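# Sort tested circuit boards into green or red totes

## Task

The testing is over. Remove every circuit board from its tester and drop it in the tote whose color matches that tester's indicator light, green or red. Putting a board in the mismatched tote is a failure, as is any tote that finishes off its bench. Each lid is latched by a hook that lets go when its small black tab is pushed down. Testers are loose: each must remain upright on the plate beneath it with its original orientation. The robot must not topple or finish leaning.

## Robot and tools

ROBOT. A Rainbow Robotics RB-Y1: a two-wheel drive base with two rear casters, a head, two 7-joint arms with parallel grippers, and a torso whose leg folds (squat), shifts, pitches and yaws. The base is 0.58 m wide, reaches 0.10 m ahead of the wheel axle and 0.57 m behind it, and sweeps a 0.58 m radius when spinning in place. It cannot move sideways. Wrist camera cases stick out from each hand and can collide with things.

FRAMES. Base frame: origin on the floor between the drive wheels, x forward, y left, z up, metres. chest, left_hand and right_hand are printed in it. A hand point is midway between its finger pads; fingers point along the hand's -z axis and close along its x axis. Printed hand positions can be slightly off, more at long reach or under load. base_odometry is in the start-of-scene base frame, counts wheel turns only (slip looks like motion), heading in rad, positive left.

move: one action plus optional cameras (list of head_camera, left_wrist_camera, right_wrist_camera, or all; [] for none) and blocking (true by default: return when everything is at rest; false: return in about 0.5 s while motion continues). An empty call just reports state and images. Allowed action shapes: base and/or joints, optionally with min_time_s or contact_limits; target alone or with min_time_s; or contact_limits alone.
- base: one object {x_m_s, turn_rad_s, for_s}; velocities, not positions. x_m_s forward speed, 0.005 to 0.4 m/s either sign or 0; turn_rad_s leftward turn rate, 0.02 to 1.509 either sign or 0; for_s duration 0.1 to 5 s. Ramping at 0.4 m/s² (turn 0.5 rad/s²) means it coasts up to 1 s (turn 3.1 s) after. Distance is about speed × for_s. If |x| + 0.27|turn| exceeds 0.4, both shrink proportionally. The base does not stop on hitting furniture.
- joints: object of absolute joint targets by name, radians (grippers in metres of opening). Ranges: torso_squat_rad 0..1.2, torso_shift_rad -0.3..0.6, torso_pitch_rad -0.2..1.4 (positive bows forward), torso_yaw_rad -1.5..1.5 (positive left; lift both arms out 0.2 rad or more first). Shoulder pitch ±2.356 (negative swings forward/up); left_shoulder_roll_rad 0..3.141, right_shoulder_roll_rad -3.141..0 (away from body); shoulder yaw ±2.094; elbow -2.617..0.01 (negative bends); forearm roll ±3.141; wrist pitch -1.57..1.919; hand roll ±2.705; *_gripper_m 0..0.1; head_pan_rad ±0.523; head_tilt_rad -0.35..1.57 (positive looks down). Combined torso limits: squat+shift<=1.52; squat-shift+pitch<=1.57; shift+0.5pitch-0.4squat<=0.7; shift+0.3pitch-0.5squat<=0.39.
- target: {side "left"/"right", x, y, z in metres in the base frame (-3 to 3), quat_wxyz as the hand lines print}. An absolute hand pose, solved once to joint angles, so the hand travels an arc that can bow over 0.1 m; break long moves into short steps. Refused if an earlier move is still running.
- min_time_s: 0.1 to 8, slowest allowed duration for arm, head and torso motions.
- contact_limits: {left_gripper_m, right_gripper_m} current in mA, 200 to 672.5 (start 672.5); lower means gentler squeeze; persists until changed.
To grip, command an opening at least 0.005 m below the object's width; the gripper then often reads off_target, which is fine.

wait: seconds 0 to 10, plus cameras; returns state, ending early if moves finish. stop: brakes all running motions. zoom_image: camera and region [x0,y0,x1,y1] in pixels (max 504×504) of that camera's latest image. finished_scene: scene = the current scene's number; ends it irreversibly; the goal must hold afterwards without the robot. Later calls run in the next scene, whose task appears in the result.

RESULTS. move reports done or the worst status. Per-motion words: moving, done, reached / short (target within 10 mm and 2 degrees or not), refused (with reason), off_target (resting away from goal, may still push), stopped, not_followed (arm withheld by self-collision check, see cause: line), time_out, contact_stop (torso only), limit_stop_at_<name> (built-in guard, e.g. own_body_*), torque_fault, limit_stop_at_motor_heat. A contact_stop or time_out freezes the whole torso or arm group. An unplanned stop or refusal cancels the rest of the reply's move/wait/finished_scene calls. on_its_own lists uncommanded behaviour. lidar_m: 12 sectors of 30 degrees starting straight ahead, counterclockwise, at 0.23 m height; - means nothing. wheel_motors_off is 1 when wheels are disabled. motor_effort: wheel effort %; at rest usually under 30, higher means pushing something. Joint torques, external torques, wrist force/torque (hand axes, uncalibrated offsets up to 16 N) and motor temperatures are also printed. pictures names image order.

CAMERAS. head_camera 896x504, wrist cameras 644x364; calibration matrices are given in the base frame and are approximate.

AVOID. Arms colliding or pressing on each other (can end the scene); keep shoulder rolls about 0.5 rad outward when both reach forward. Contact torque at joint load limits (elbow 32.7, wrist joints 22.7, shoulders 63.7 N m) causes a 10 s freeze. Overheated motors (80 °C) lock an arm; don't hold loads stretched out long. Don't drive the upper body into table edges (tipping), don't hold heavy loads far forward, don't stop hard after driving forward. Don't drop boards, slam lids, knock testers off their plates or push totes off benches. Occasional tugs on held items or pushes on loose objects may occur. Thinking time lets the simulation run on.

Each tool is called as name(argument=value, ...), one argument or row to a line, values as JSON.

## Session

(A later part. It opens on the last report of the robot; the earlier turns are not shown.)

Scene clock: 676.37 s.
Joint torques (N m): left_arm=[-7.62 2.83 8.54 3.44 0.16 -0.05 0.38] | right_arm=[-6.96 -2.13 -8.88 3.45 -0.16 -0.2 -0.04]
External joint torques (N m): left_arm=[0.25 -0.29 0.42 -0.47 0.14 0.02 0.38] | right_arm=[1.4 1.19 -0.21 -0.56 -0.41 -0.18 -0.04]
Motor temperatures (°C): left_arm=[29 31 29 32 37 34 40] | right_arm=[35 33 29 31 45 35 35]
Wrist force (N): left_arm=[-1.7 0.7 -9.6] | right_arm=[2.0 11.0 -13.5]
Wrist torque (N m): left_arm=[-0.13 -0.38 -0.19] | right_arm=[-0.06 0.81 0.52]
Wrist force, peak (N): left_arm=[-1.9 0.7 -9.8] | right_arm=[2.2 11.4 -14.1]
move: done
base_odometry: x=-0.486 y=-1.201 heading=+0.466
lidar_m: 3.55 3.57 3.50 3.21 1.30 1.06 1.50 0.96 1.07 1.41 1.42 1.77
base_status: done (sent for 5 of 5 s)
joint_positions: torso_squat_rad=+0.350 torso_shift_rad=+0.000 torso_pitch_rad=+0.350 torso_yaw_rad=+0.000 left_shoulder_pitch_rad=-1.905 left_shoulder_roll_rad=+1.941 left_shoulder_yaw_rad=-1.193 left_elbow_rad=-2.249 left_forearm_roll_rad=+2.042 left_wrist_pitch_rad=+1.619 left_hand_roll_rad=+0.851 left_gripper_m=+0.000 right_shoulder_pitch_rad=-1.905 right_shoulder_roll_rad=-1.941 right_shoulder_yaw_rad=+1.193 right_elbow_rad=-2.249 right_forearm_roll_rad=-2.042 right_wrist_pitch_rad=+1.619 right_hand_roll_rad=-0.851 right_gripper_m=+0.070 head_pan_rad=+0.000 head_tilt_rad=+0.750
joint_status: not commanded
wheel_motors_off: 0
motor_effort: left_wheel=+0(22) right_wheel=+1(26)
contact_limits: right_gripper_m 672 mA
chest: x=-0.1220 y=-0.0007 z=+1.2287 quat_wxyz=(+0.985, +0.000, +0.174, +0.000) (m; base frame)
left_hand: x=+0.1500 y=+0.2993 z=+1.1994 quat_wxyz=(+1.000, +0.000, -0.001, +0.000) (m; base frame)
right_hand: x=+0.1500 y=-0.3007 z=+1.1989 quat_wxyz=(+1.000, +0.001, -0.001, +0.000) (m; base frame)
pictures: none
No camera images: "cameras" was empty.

move(
  base={"turn_rad_s":0.1,"for_s":1.4},
  cameras=[],
)

move(
  base={"x_m_s":0.35,"for_s":5},
  cameras=[],
)

move(
  base={"x_m_s":0.3,"for_s":2},
  cameras=["head_camera"],
)

Scene clock: 684.70 s.
Joint torques (N m): left_arm=[-7.8 2.8 8.72 3.44 0.15 0 0.42] | right_arm=[-7.13 -2.31 -8.67 3.59 -0.12 -0.19 -0.02]
External joint torques (N m): left_arm=[0.07 -0.32 0.59 -0.47 0.12 0.07 0.42] | right_arm=[1.23 1.01 0 -0.41 -0.37 -0.17 -0.02]
Motor temperatures (°C): left_arm=[29 31 29 32 37 34 40] | right_arm=[35 33 29 31 45 35 35]
Wrist force (N): left_arm=[-1.7 0.6 -9.5] | right_arm=[2.3 10.8 -13.5]
Wrist torque (N m): left_arm=[-0.12 -0.38 -0.19] | right_arm=[-0.06 0.86 0.52]
Wrist force, peak (N): left_arm=[-1.6 0.7 -9.9] | right_arm=[2.2 11.3 -13.9]
move: done
base_odometry: x=-0.486 y=-1.201 heading=+0.606
lidar_m: 3.55 3.67 3.34 3.22 1.30 1.05 1.49 0.96 1.21 1.42 1.47 2.01
base_status: done (sent for 1.4 of 1.4 s)
joint_positions: torso_squat_rad=+0.350 torso_shift_rad=+0.000 torso_pitch_rad=+0.350 torso_yaw_rad=+0.000 left_shoulder_pitch_rad=-1.905 left_shoulder_roll_rad=+1.941 left_shoulder_yaw_rad=-1.193 left_elbow_rad=-2.249 left_forearm_roll_rad=+2.042 left_wrist_pitch_rad=+1.619 left_hand_roll_rad=+0.851 left_gripper_m=+0.000 right_shoulder_pitch_rad=-1.905 right_shoulder_roll_rad=-1.941 right_shoulder_yaw_rad=+1.193 right_elbow_rad=-2.249 right_forearm_roll_rad=-2.042 right_wrist_pitch_rad=+1.619 right_hand_roll_rad=-0.851 right_gripper_m=+0.070 head_pan_rad=+0.000 head_tilt_rad=+0.750
joint_status: not commanded
wheel_motors_off: 0
motor_effort: left_wheel=+0(19) right_wheel=+4(23)
contact_limits: right_gripper_m 672 mA
chest: x=-0.1220 y=-0.0007 z=+1.2287 quat_wxyz=(+0.985, +0.000, +0.174, +0.000) (m; base frame)
left_hand: x=+0.1500 y=+0.2993 z=+1.1994 quat_wxyz=(+1.000, +0.000, -0.001, +0.000) (m; base frame)
right_hand: x=+0.1500 y=-0.3007 z=+1.1989 quat_wxyz=(+1.000, +0.001, -0.001, +0.000) (m; base frame)
pictures: none
No camera images: "cameras" was empty.

Scene clock: 691.13 s.
Joint torques (N m): left_arm=[-7.7 2.86 8.57 3.43 0.15 -0.01 0.37] | right_arm=[-7.07 -2.39 -8.75 3.54 -0.09 -0.31 -0.08]
External joint torques (N m): left_arm=[0.17 -0.26 0.44 -0.48 0.12 0.05 0.37] | right_arm=[1.28 0.93 -0.08 -0.46 -0.34 -0.29 -0.08]
Motor temperatures (°C): left_arm=[29 31 29 32 37 34 40] | right_arm=[35 33 29 31 45 35 35]
Wrist force (N): left_arm=[-1.7 0.7 -9.4] | right_arm=[2.4 11.0 -13.6]
Wrist torque (N m): left_arm=[-0.12 -0.38 -0.21] | right_arm=[-0.07 0.89 0.51]
Wrist force, peak (N): left_arm=[-2.0 0.8 -9.9] | right_arm=[2.1 11.3 -14.0]
move: done
base_odometry: x=+0.953 y=-0.204 heading=+0.606
lidar_m: 1.80 1.86 2.82 3.21 3.33 2.66 2.64 2.01 1.48 1.42 1.47 2.02
base_status: done (sent for 5 of 5 s)
joint_positions: torso_squat_rad=+0.350 torso_shift_rad=+0.000 torso_pitch_rad=+0.350 torso_yaw_rad=+0.000 left_shoulder_pitch_rad=-1.905 left_shoulder_roll_rad=+1.941 left_shoulder_yaw_rad=-1.193 left_elbow_rad=-2.249 left_forearm_roll_rad=+2.042 left_wrist_pitch_rad=+1.619 left_hand_roll_rad=+0.851 left_gripper_m=+0.000 right_shoulder_pitch_rad=-1.905 right_shoulder_roll_rad=-1.941 right_shoulder_yaw_rad=+1.193 right_elbow_rad=-2.249 right_forearm_roll_rad=-2.042 right_wrist_pitch_rad=+1.619 right_hand_roll_rad=-0.851 right_gripper_m=+0.070 head_pan_rad=+0.000 head_tilt_rad=+0.750
joint_status: not commanded
wheel_motors_off: 0
motor_effort: left_wheel=+0(28) right_wheel=-1(29)
contact_limits: right_gripper_m 672 mA
chest: x=-0.1219 y=-0.0007 z=+1.2287 quat_wxyz=(+0.985, +0.000, +0.174, +0.000) (m; base frame)
left_hand: x=+0.1500 y=+0.2993 z=+1.1993 quat_wxyz=(+1.000, +0.000, -0.001, +0.000) (m; base frame)
right_hand: x=+0.1500 y=-0.3007 z=+1.1989 quat_wxyz=(+1.000, +0.001, -0.001, +0.000) (m; base frame)
pictures: none
No camera images: "cameras" was empty.

Scene clock: 694.23 s.
Joint torques (N m): left_arm=[-7.67 2.9 8.46 3.46 0.19 -0.04 0.31] | right_arm=[-6.99 -2.81 -8.8 3.59 -0.15 -0.19 -0.03]
External joint torques (N m): left_arm=[0.19 -0.22 0.34 -0.45 0.16 0.02 0.31] | right_arm=[1.37 0.51 -0.13 -0.42 -0.4 -0.17 -0.03]
Motor temperatures (°C): left_arm=[29 31 29 32 37 34 40] | right_arm=[35 33 29 31 45 35 35]
Wrist force (N): left_arm=[-2.0 0.5 -9.5] | right_arm=[2.3 11.2 -13.5]
Wrist torque (N m): left_arm=[-0.11 -0.42 -0.19] | right_arm=[-0.09 0.86 0.52]
Wrist force, peak (N): left_arm=[-1.7 0.8 -9.8] | right_arm=[2.5 11.3 -13.8]
move: done
base_odometry: x=+1.446 y=+0.138 heading=+0.606
lidar_m: 1.19 1.23 2.48 3.18 3.33 3.28 3.23 2.02 1.48 1.42 1.47 1.54
base_status: done (sent for 2 of 2 s)
joint_positions: torso_squat_rad=+0.350 torso_shift_rad=+0.000 torso_pitch_rad=+0.350 torso_yaw_rad=+0.000 left_shoulder_pitch_rad=-1.905 left_shoulder_roll_rad=+1.941 left_shoulder_yaw_rad=-1.193 left_elbow_rad=-2.249 left_forearm_roll_rad=+2.042 left_wrist_pitch_rad=+1.619 left_hand_roll_rad=+0.851 left_gripper_m=+0.000 right_shoulder_pitch_rad=-1.905 right_shoulder_roll_rad=-1.941 right_shoulder_yaw_rad=+1.193 right_elbow_rad=-2.249 right_forearm_roll_rad=-2.042 right_wrist_pitch_rad=+1.619 right_hand_roll_rad=-0.851 right_gripper_m=+0.070 head_pan_rad=+0.000 head_tilt_rad=+0.750
joint_status: not commanded
wheel_motors_off: 0
motor_effort: left_wheel=-1(25) right_wheel=-3(18)
contact_limits: right_gripper_m 672 mA
chest: x=-0.1219 y=-0.0007 z=+1.2287 quat_wxyz=(+0.985, +0.000, +0.174, +0.000) (m; base frame)
left_hand: x=+0.1501 y=+0.2993 z=+1.1993 quat_wxyz=(+1.000, +0.000, -0.001, +0.000) (m; base frame)
right_hand: x=+0.1501 y=-0.3007 z=+1.1989 quat_wxyz=(+1.000, +0.001, -0.001, +0.000) (m; base frame)
pictures: head_camera
camera_calibration:
head_camera: T_world_to_cam=[[0.0366162, -0.99875, 0.0340318, -0.0492587], [-0.871769, -0.0485722, -0.487504, 0.717388], [0.488548, -0.0118173, -0.872457, 1.18429], [0, 0, 0, 1]] pos_world=[0.0486191, -0.000356909, 1.38465]

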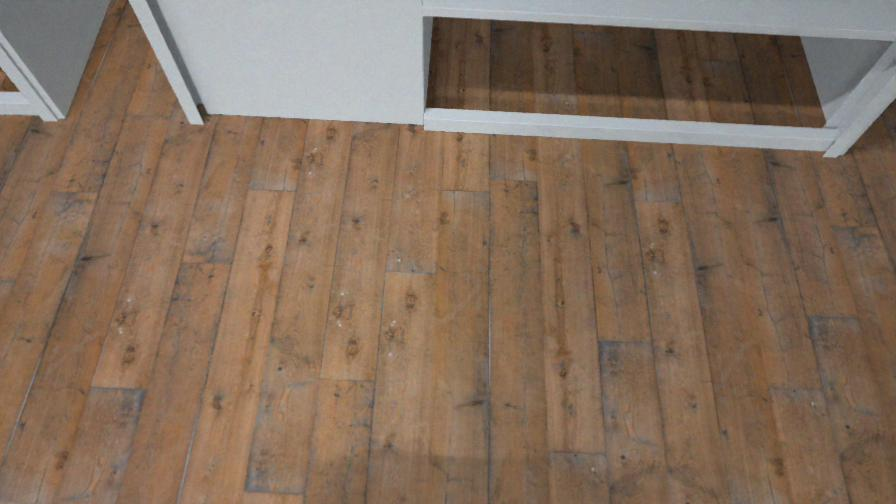

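move(
  joints={"head_tilt_rad":0.3},
  cameras=["head_camera"],
)

Scene clock: 700.63 s.
Joint torques (N m): left_arm=[-7.52 2.78 8.51 3.52 0.19 -0.04 0.39] | right_arm=[-7.11 -2.53 -8.8 3.52 -0.17 -0.19 -0.03]
External joint torques (N m): left_arm=[0.35 -0.34 0.38 -0.38 0.17 0.02 0.39] | right_arm=[1.24 0.79 -0.13 -0.48 -0.42 -0.17 -0.03]
Motor temperatures (°C): left_arm=[29 31 29 32 37 34 40] | right_arm=[35 33 29 31 45 35 35]
Wrist force (N): left_arm=[-1.9 0.7 -9.3] | right_arm=[2.4 11.0 -13.7]
Wrist torque (N m): left_arm=[-0.13 -0.41 -0.20] | right_arm=[-0.08 0.87 0.51]
Wrist force, peak (N): left_arm=[-1.7 0.8 -9.8] | right_arm=[2.3 11.2 -14.0]
move: done
base_odometry: x=+1.446 y=+0.138 heading=+0.606
lidar_m: 1.19 1.24 2.48 3.18 3.33 3.28 3.23 2.01 1.48 1.42 1.48 1.54
base_status: not commanded
joint_positions: torso_squat_rad=+0.350 torso_shift_rad=+0.000 torso_pitch_rad=+0.350 torso_yaw_rad=+0.000 left_shoulder_pitch_rad=-1.905 left_shoulder_roll_rad=+1.941 left_shoulder_yaw_rad=-1.193 left_elbow_rad=-2.249 left_forearm_roll_rad=+2.042 left_wrist_pitch_rad=+1.619 left_hand_roll_rad=+0.851 left_gripper_m=+0.000 right_shoulder_pitch_rad=-1.905 right_shoulder_roll_rad=-1.941 right_shoulder_yaw_rad=+1.193 right_elbow_rad=-2.249 right_forearm_roll_rad=-2.042 right_wrist_pitch_rad=+1.619 right_hand_roll_rad=-0.851 right_gripper_m=+0.070 head_pan_rad=+0.000 head_tilt_rad=+0.300
joint_status: all done
wheel_motors_off: 0
motor_effort: left_wheel=-1(2) right_wheel=-3(4)
contact_limits: right_gripper_m 672 mA
chest: x=-0.1219 y=-0.0007 z=+1.2287 quat_wxyz=(+0.985, +0.000, +0.174, +0.000) (m; base frame)
left_hand: x=+0.1501 y=+0.2993 z=+1.1993 quat_wxyz=(+1.000, +0.000, -0.001, +0.000) (m; base frame)
right_hand: x=+0.1501 y=-0.3007 z=+1.1989 quat_wxyz=(+1.000, +0.001, -0.001, +0.000) (m; base frame)
pictures: head_camera
camera_calibration:
head_camera: T_world_to_cam=[[0.0177751, -0.998759, 0.0465252, -0.0674784], [-0.572973, -0.0483092, -0.818149, 1.19305], [0.819382, -0.012115, -0.57312, 0.773302], [0, 0, 0, 1]] pos_world=[0.0511552, -0.000390782, 1.42243]

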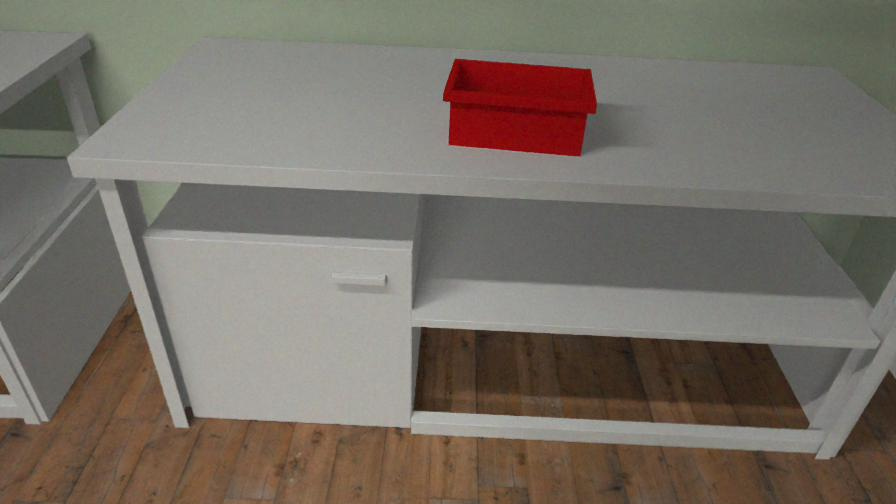

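move(
  base={"turn_rad_s":-0.1,"for_s":0.94},
  cameras=[],
)

move(
  base={"x_m_s":0.2,"for_s":4.6},
  cameras=[],
)

move(
  base={"turn_rad_s":0.1,"for_s":0.94},
  joints={"head_tilt_rad":0.75},
  cameras=["head_camera"],
)

Scene clock: 714.73 s.
Joint torques (N m): left_arm=[-7.58 2.74 8.38 3.33 0.18 -0.01 0.48] | right_arm=[-6.96 -2.54 -8.84 3.65 -0.21 -0.17 -0.03]
External joint torques (N m): left_arm=[0.29 -0.37 0.25 -0.58 0.15 0.06 0.48] | right_arm=[1.4 0.79 -0.17 -0.36 -0.46 -0.15 -0.03]
Motor temperatures (°C): left_arm=[29 31 29 32 37 34 40] | right_arm=[35 33 29 31 45 35 35]
Wrist force (N): left_arm=[-1.5 0.5 -9.1] | right_arm=[1.9 10.8 -13.3]
Wrist torque (N m): left_arm=[-0.11 -0.35 -0.19] | right_arm=[-0.07 0.82 0.51]
Wrist force, peak (N): left_arm=[-1.8 1.0 -9.9] | right_arm=[2.3 11.4 -13.8]
move: done
base_odometry: x=+1.446 y=+0.138 heading=+0.513
lidar_m: 1.19 1.21 1.57 3.18 3.27 3.35 3.23 2.23 1.52 1.43 1.44 1.53
base_status: done (sent for 0.93 of 0.93 s)
joint_positions: torso_squat_rad=+0.350 torso_shift_rad=+0.000 torso_pitch_rad=+0.350 torso_yaw_rad=+0.000 left_shoulder_pitch_rad=-1.905 left_shoulder_roll_rad=+1.941 left_shoulder_yaw_rad=-1.193 left_elbow_rad=-2.249 left_forearm_roll_rad=+2.042 left_wrist_pitch_rad=+1.619 left_hand_roll_rad=+0.851 left_gripper_m=+0.000 right_shoulder_pitch_rad=-1.905 right_shoulder_roll_rad=-1.941 right_shoulder_yaw_rad=+1.193 right_elbow_rad=-2.249 right_forearm_roll_rad=-2.042 right_wrist_pitch_rad=+1.619 right_hand_roll_rad=-0.851 right_gripper_m=+0.070 head_pan_rad=+0.000 head_tilt_rad=+0.300
joint_status: not commanded
wheel_motors_off: 0
motor_effort: left_wheel=+0(24) right_wheel=-4(23)
contact_limits: right_gripper_m 672 mA
chest: x=-0.1219 y=-0.0007 z=+1.2287 quat_wxyz=(+0.985, +0.000, +0.174, +0.000) (m; base frame)
left_hand: x=+0.1501 y=+0.2993 z=+1.1993 quat_wxyz=(+1.000, +0.000, -0.001, +0.000) (m; base frame)
right_hand: x=+0.1501 y=-0.3007 z=+1.1989 quat_wxyz=(+1.000, +0.001, -0.001, +0.000) (m; base frame)
pictures: none
No camera images: "cameras" was empty.

Scene clock: 720.20 s.
Joint torques (N m): left_arm=[-7.59 2.78 8.64 3.48 0.17 -0.03 0.38] | right_arm=[-7.25 -2.6 -8.87 3.67 -0.11 -0.19 -0.08]
External joint torques (N m): left_arm=[0.28 -0.34 0.52 -0.43 0.15 0.03 0.38] | right_arm=[1.1 0.72 -0.19 -0.33 -0.36 -0.17 -0.08]
Motor temperatures (°C): left_arm=[29 31 29 32 37 34 40] | right_arm=[35 33 29 31 45 35 35]
Wrist force (N): left_arm=[-1.6 0.8 -9.3] | right_arm=[2.4 11.2 -13.5]
Wrist torque (N m): left_arm=[-0.14 -0.37 -0.18] | right_arm=[-0.12 0.87 0.53]
Wrist force, peak (N): left_arm=[-1.9 0.9 -9.7] | right_arm=[2.8 11.3 -14.0]
move: done
base_odometry: x=+2.248 y=+0.589 heading=+0.513
lidar_m: 0.90 0.32 0.35 0.80 3.33 4.31 4.15 2.11 1.44 1.34 0.97 0.98
base_status: done (sent for 4.6 of 4.6 s)
joint_positions: torso_squat_rad=+0.350 torso_shift_rad=+0.000 torso_pitch_rad=+0.350 torso_yaw_rad=+0.000 left_shoulder_pitch_rad=-1.905 left_shoulder_roll_rad=+1.941 left_shoulder_yaw_rad=-1.193 left_elbow_rad=-2.249 left_forearm_roll_rad=+2.042 left_wrist_pitch_rad=+1.619 left_hand_roll_rad=+0.851 left_gripper_m=+0.000 right_shoulder_pitch_rad=-1.905 right_shoulder_roll_rad=-1.941 right_shoulder_yaw_rad=+1.193 right_elbow_rad=-2.249 right_forearm_roll_rad=-2.042 right_wrist_pitch_rad=+1.619 right_hand_roll_rad=-0.851 right_gripper_m=+0.070 head_pan_rad=+0.000 head_tilt_rad=+0.300
joint_status: not commanded
wheel_motors_off: 0
motor_effort: left_wheel=-2(24) right_wheel=+1(30)
contact_limits: right_gripper_m 672 mA
chest: x=-0.1219 y=-0.0007 z=+1.2287 quat_wxyz=(+0.985, +0.000, +0.174, +0.000) (m; base frame)
left_hand: x=+0.1501 y=+0.2993 z=+1.1993 quat_wxyz=(+1.000, +0.000, -0.001, +0.000) (m; base frame)
right_hand: x=+0.1501 y=-0.3007 z=+1.1989 quat_wxyz=(+1.000, +0.001, -0.001, +0.000) (m; base frame)
pictures: none
No camera images: "cameras" was empty.

Scene clock: 721.67 s.
Joint torques (N m): left_arm=[-7.78 2.76 8.61 3.46 0.19 -0.04 0.4] | right_arm=[-7.1 -2.67 -8.73 3.54 -0.24 -0.22 -0.01]
External joint torques (N m): left_arm=[0.09 -0.36 0.48 -0.45 0.16 0.02 0.4] | right_arm=[1.26 0.65 -0.05 -0.46 -0.49 -0.2 -0.01]
Motor temperatures (°C): left_arm=[29 31 29 32 37 34 40] | right_arm=[35 33 29 31 45 35 35]
Wrist force (N): left_arm=[-1.5 0.9 -9.4] | right_arm=[2.2 11.0 -13.7]
Wrist torque (N m): left_arm=[-0.14 -0.36 -0.21] | right_arm=[-0.07 0.85 0.54]
Wrist force, peak (N): left_arm=[-2.0 0.7 -9.9] | right_arm=[2.3 11.0 -14.1]
move: done
base_odometry: x=+2.248 y=+0.589 heading=+0.606
lidar_m: 0.59 0.32 0.40 1.15 3.38 4.18 4.13 1.90 1.39 0.96 0.99 0.96
base_status: done (sent for 0.93 of 0.93 s)
joint_positions: torso_squat_rad=+0.350 torso_shift_rad=+0.000 torso_pitch_rad=+0.350 torso_yaw_rad=+0.000 left_shoulder_pitch_rad=-1.905 left_shoulder_roll_rad=+1.941 left_shoulder_yaw_rad=-1.193 left_elbow_rad=-2.249 left_forearm_roll_rad=+2.042 left_wrist_pitch_rad=+1.619 left_hand_roll_rad=+0.851 left_gripper_m=+0.000 right_shoulder_pitch_rad=-1.905 right_shoulder_roll_rad=-1.941 right_shoulder_yaw_rad=+1.193 right_elbow_rad=-2.249 right_forearm_roll_rad=-2.042 right_wrist_pitch_rad=+1.619 right_hand_roll_rad=-0.851 right_gripper_m=+0.070 head_pan_rad=+0.000 head_tilt_rad=+0.750
joint_status: all done
wheel_motors_off: 0
motor_effort: left_wheel=-5(26) right_wheel=+0(21)
contact_limits: right_gripper_m 672 mA
chest: x=-0.1219 y=-0.0007 z=+1.2287 quat_wxyz=(+0.985, +0.000, +0.174, +0.000) (m; base frame)
left_hand: x=+0.1501 y=+0.2993 z=+1.1993 quat_wxyz=(+1.000, +0.000, -0.001, +0.000) (m; base frame)
right_hand: x=+0.1501 y=-0.3007 z=+1.1989 quat_wxyz=(+1.000, +0.001, -0.001, +0.000) (m; base frame)
pictures: head_camera
camera_calibration:
head_camera: T_world_to_cam=[[0.0366167, -0.99875, 0.034021, -0.0492566], [-0.871749, -0.0485678, -0.487539, 0.717423], [0.488582, -0.0118057, -0.872438, 1.18427], [0, 0, 0, 1]] pos_world=[0.0486006, -0.00037016, 1.38465]

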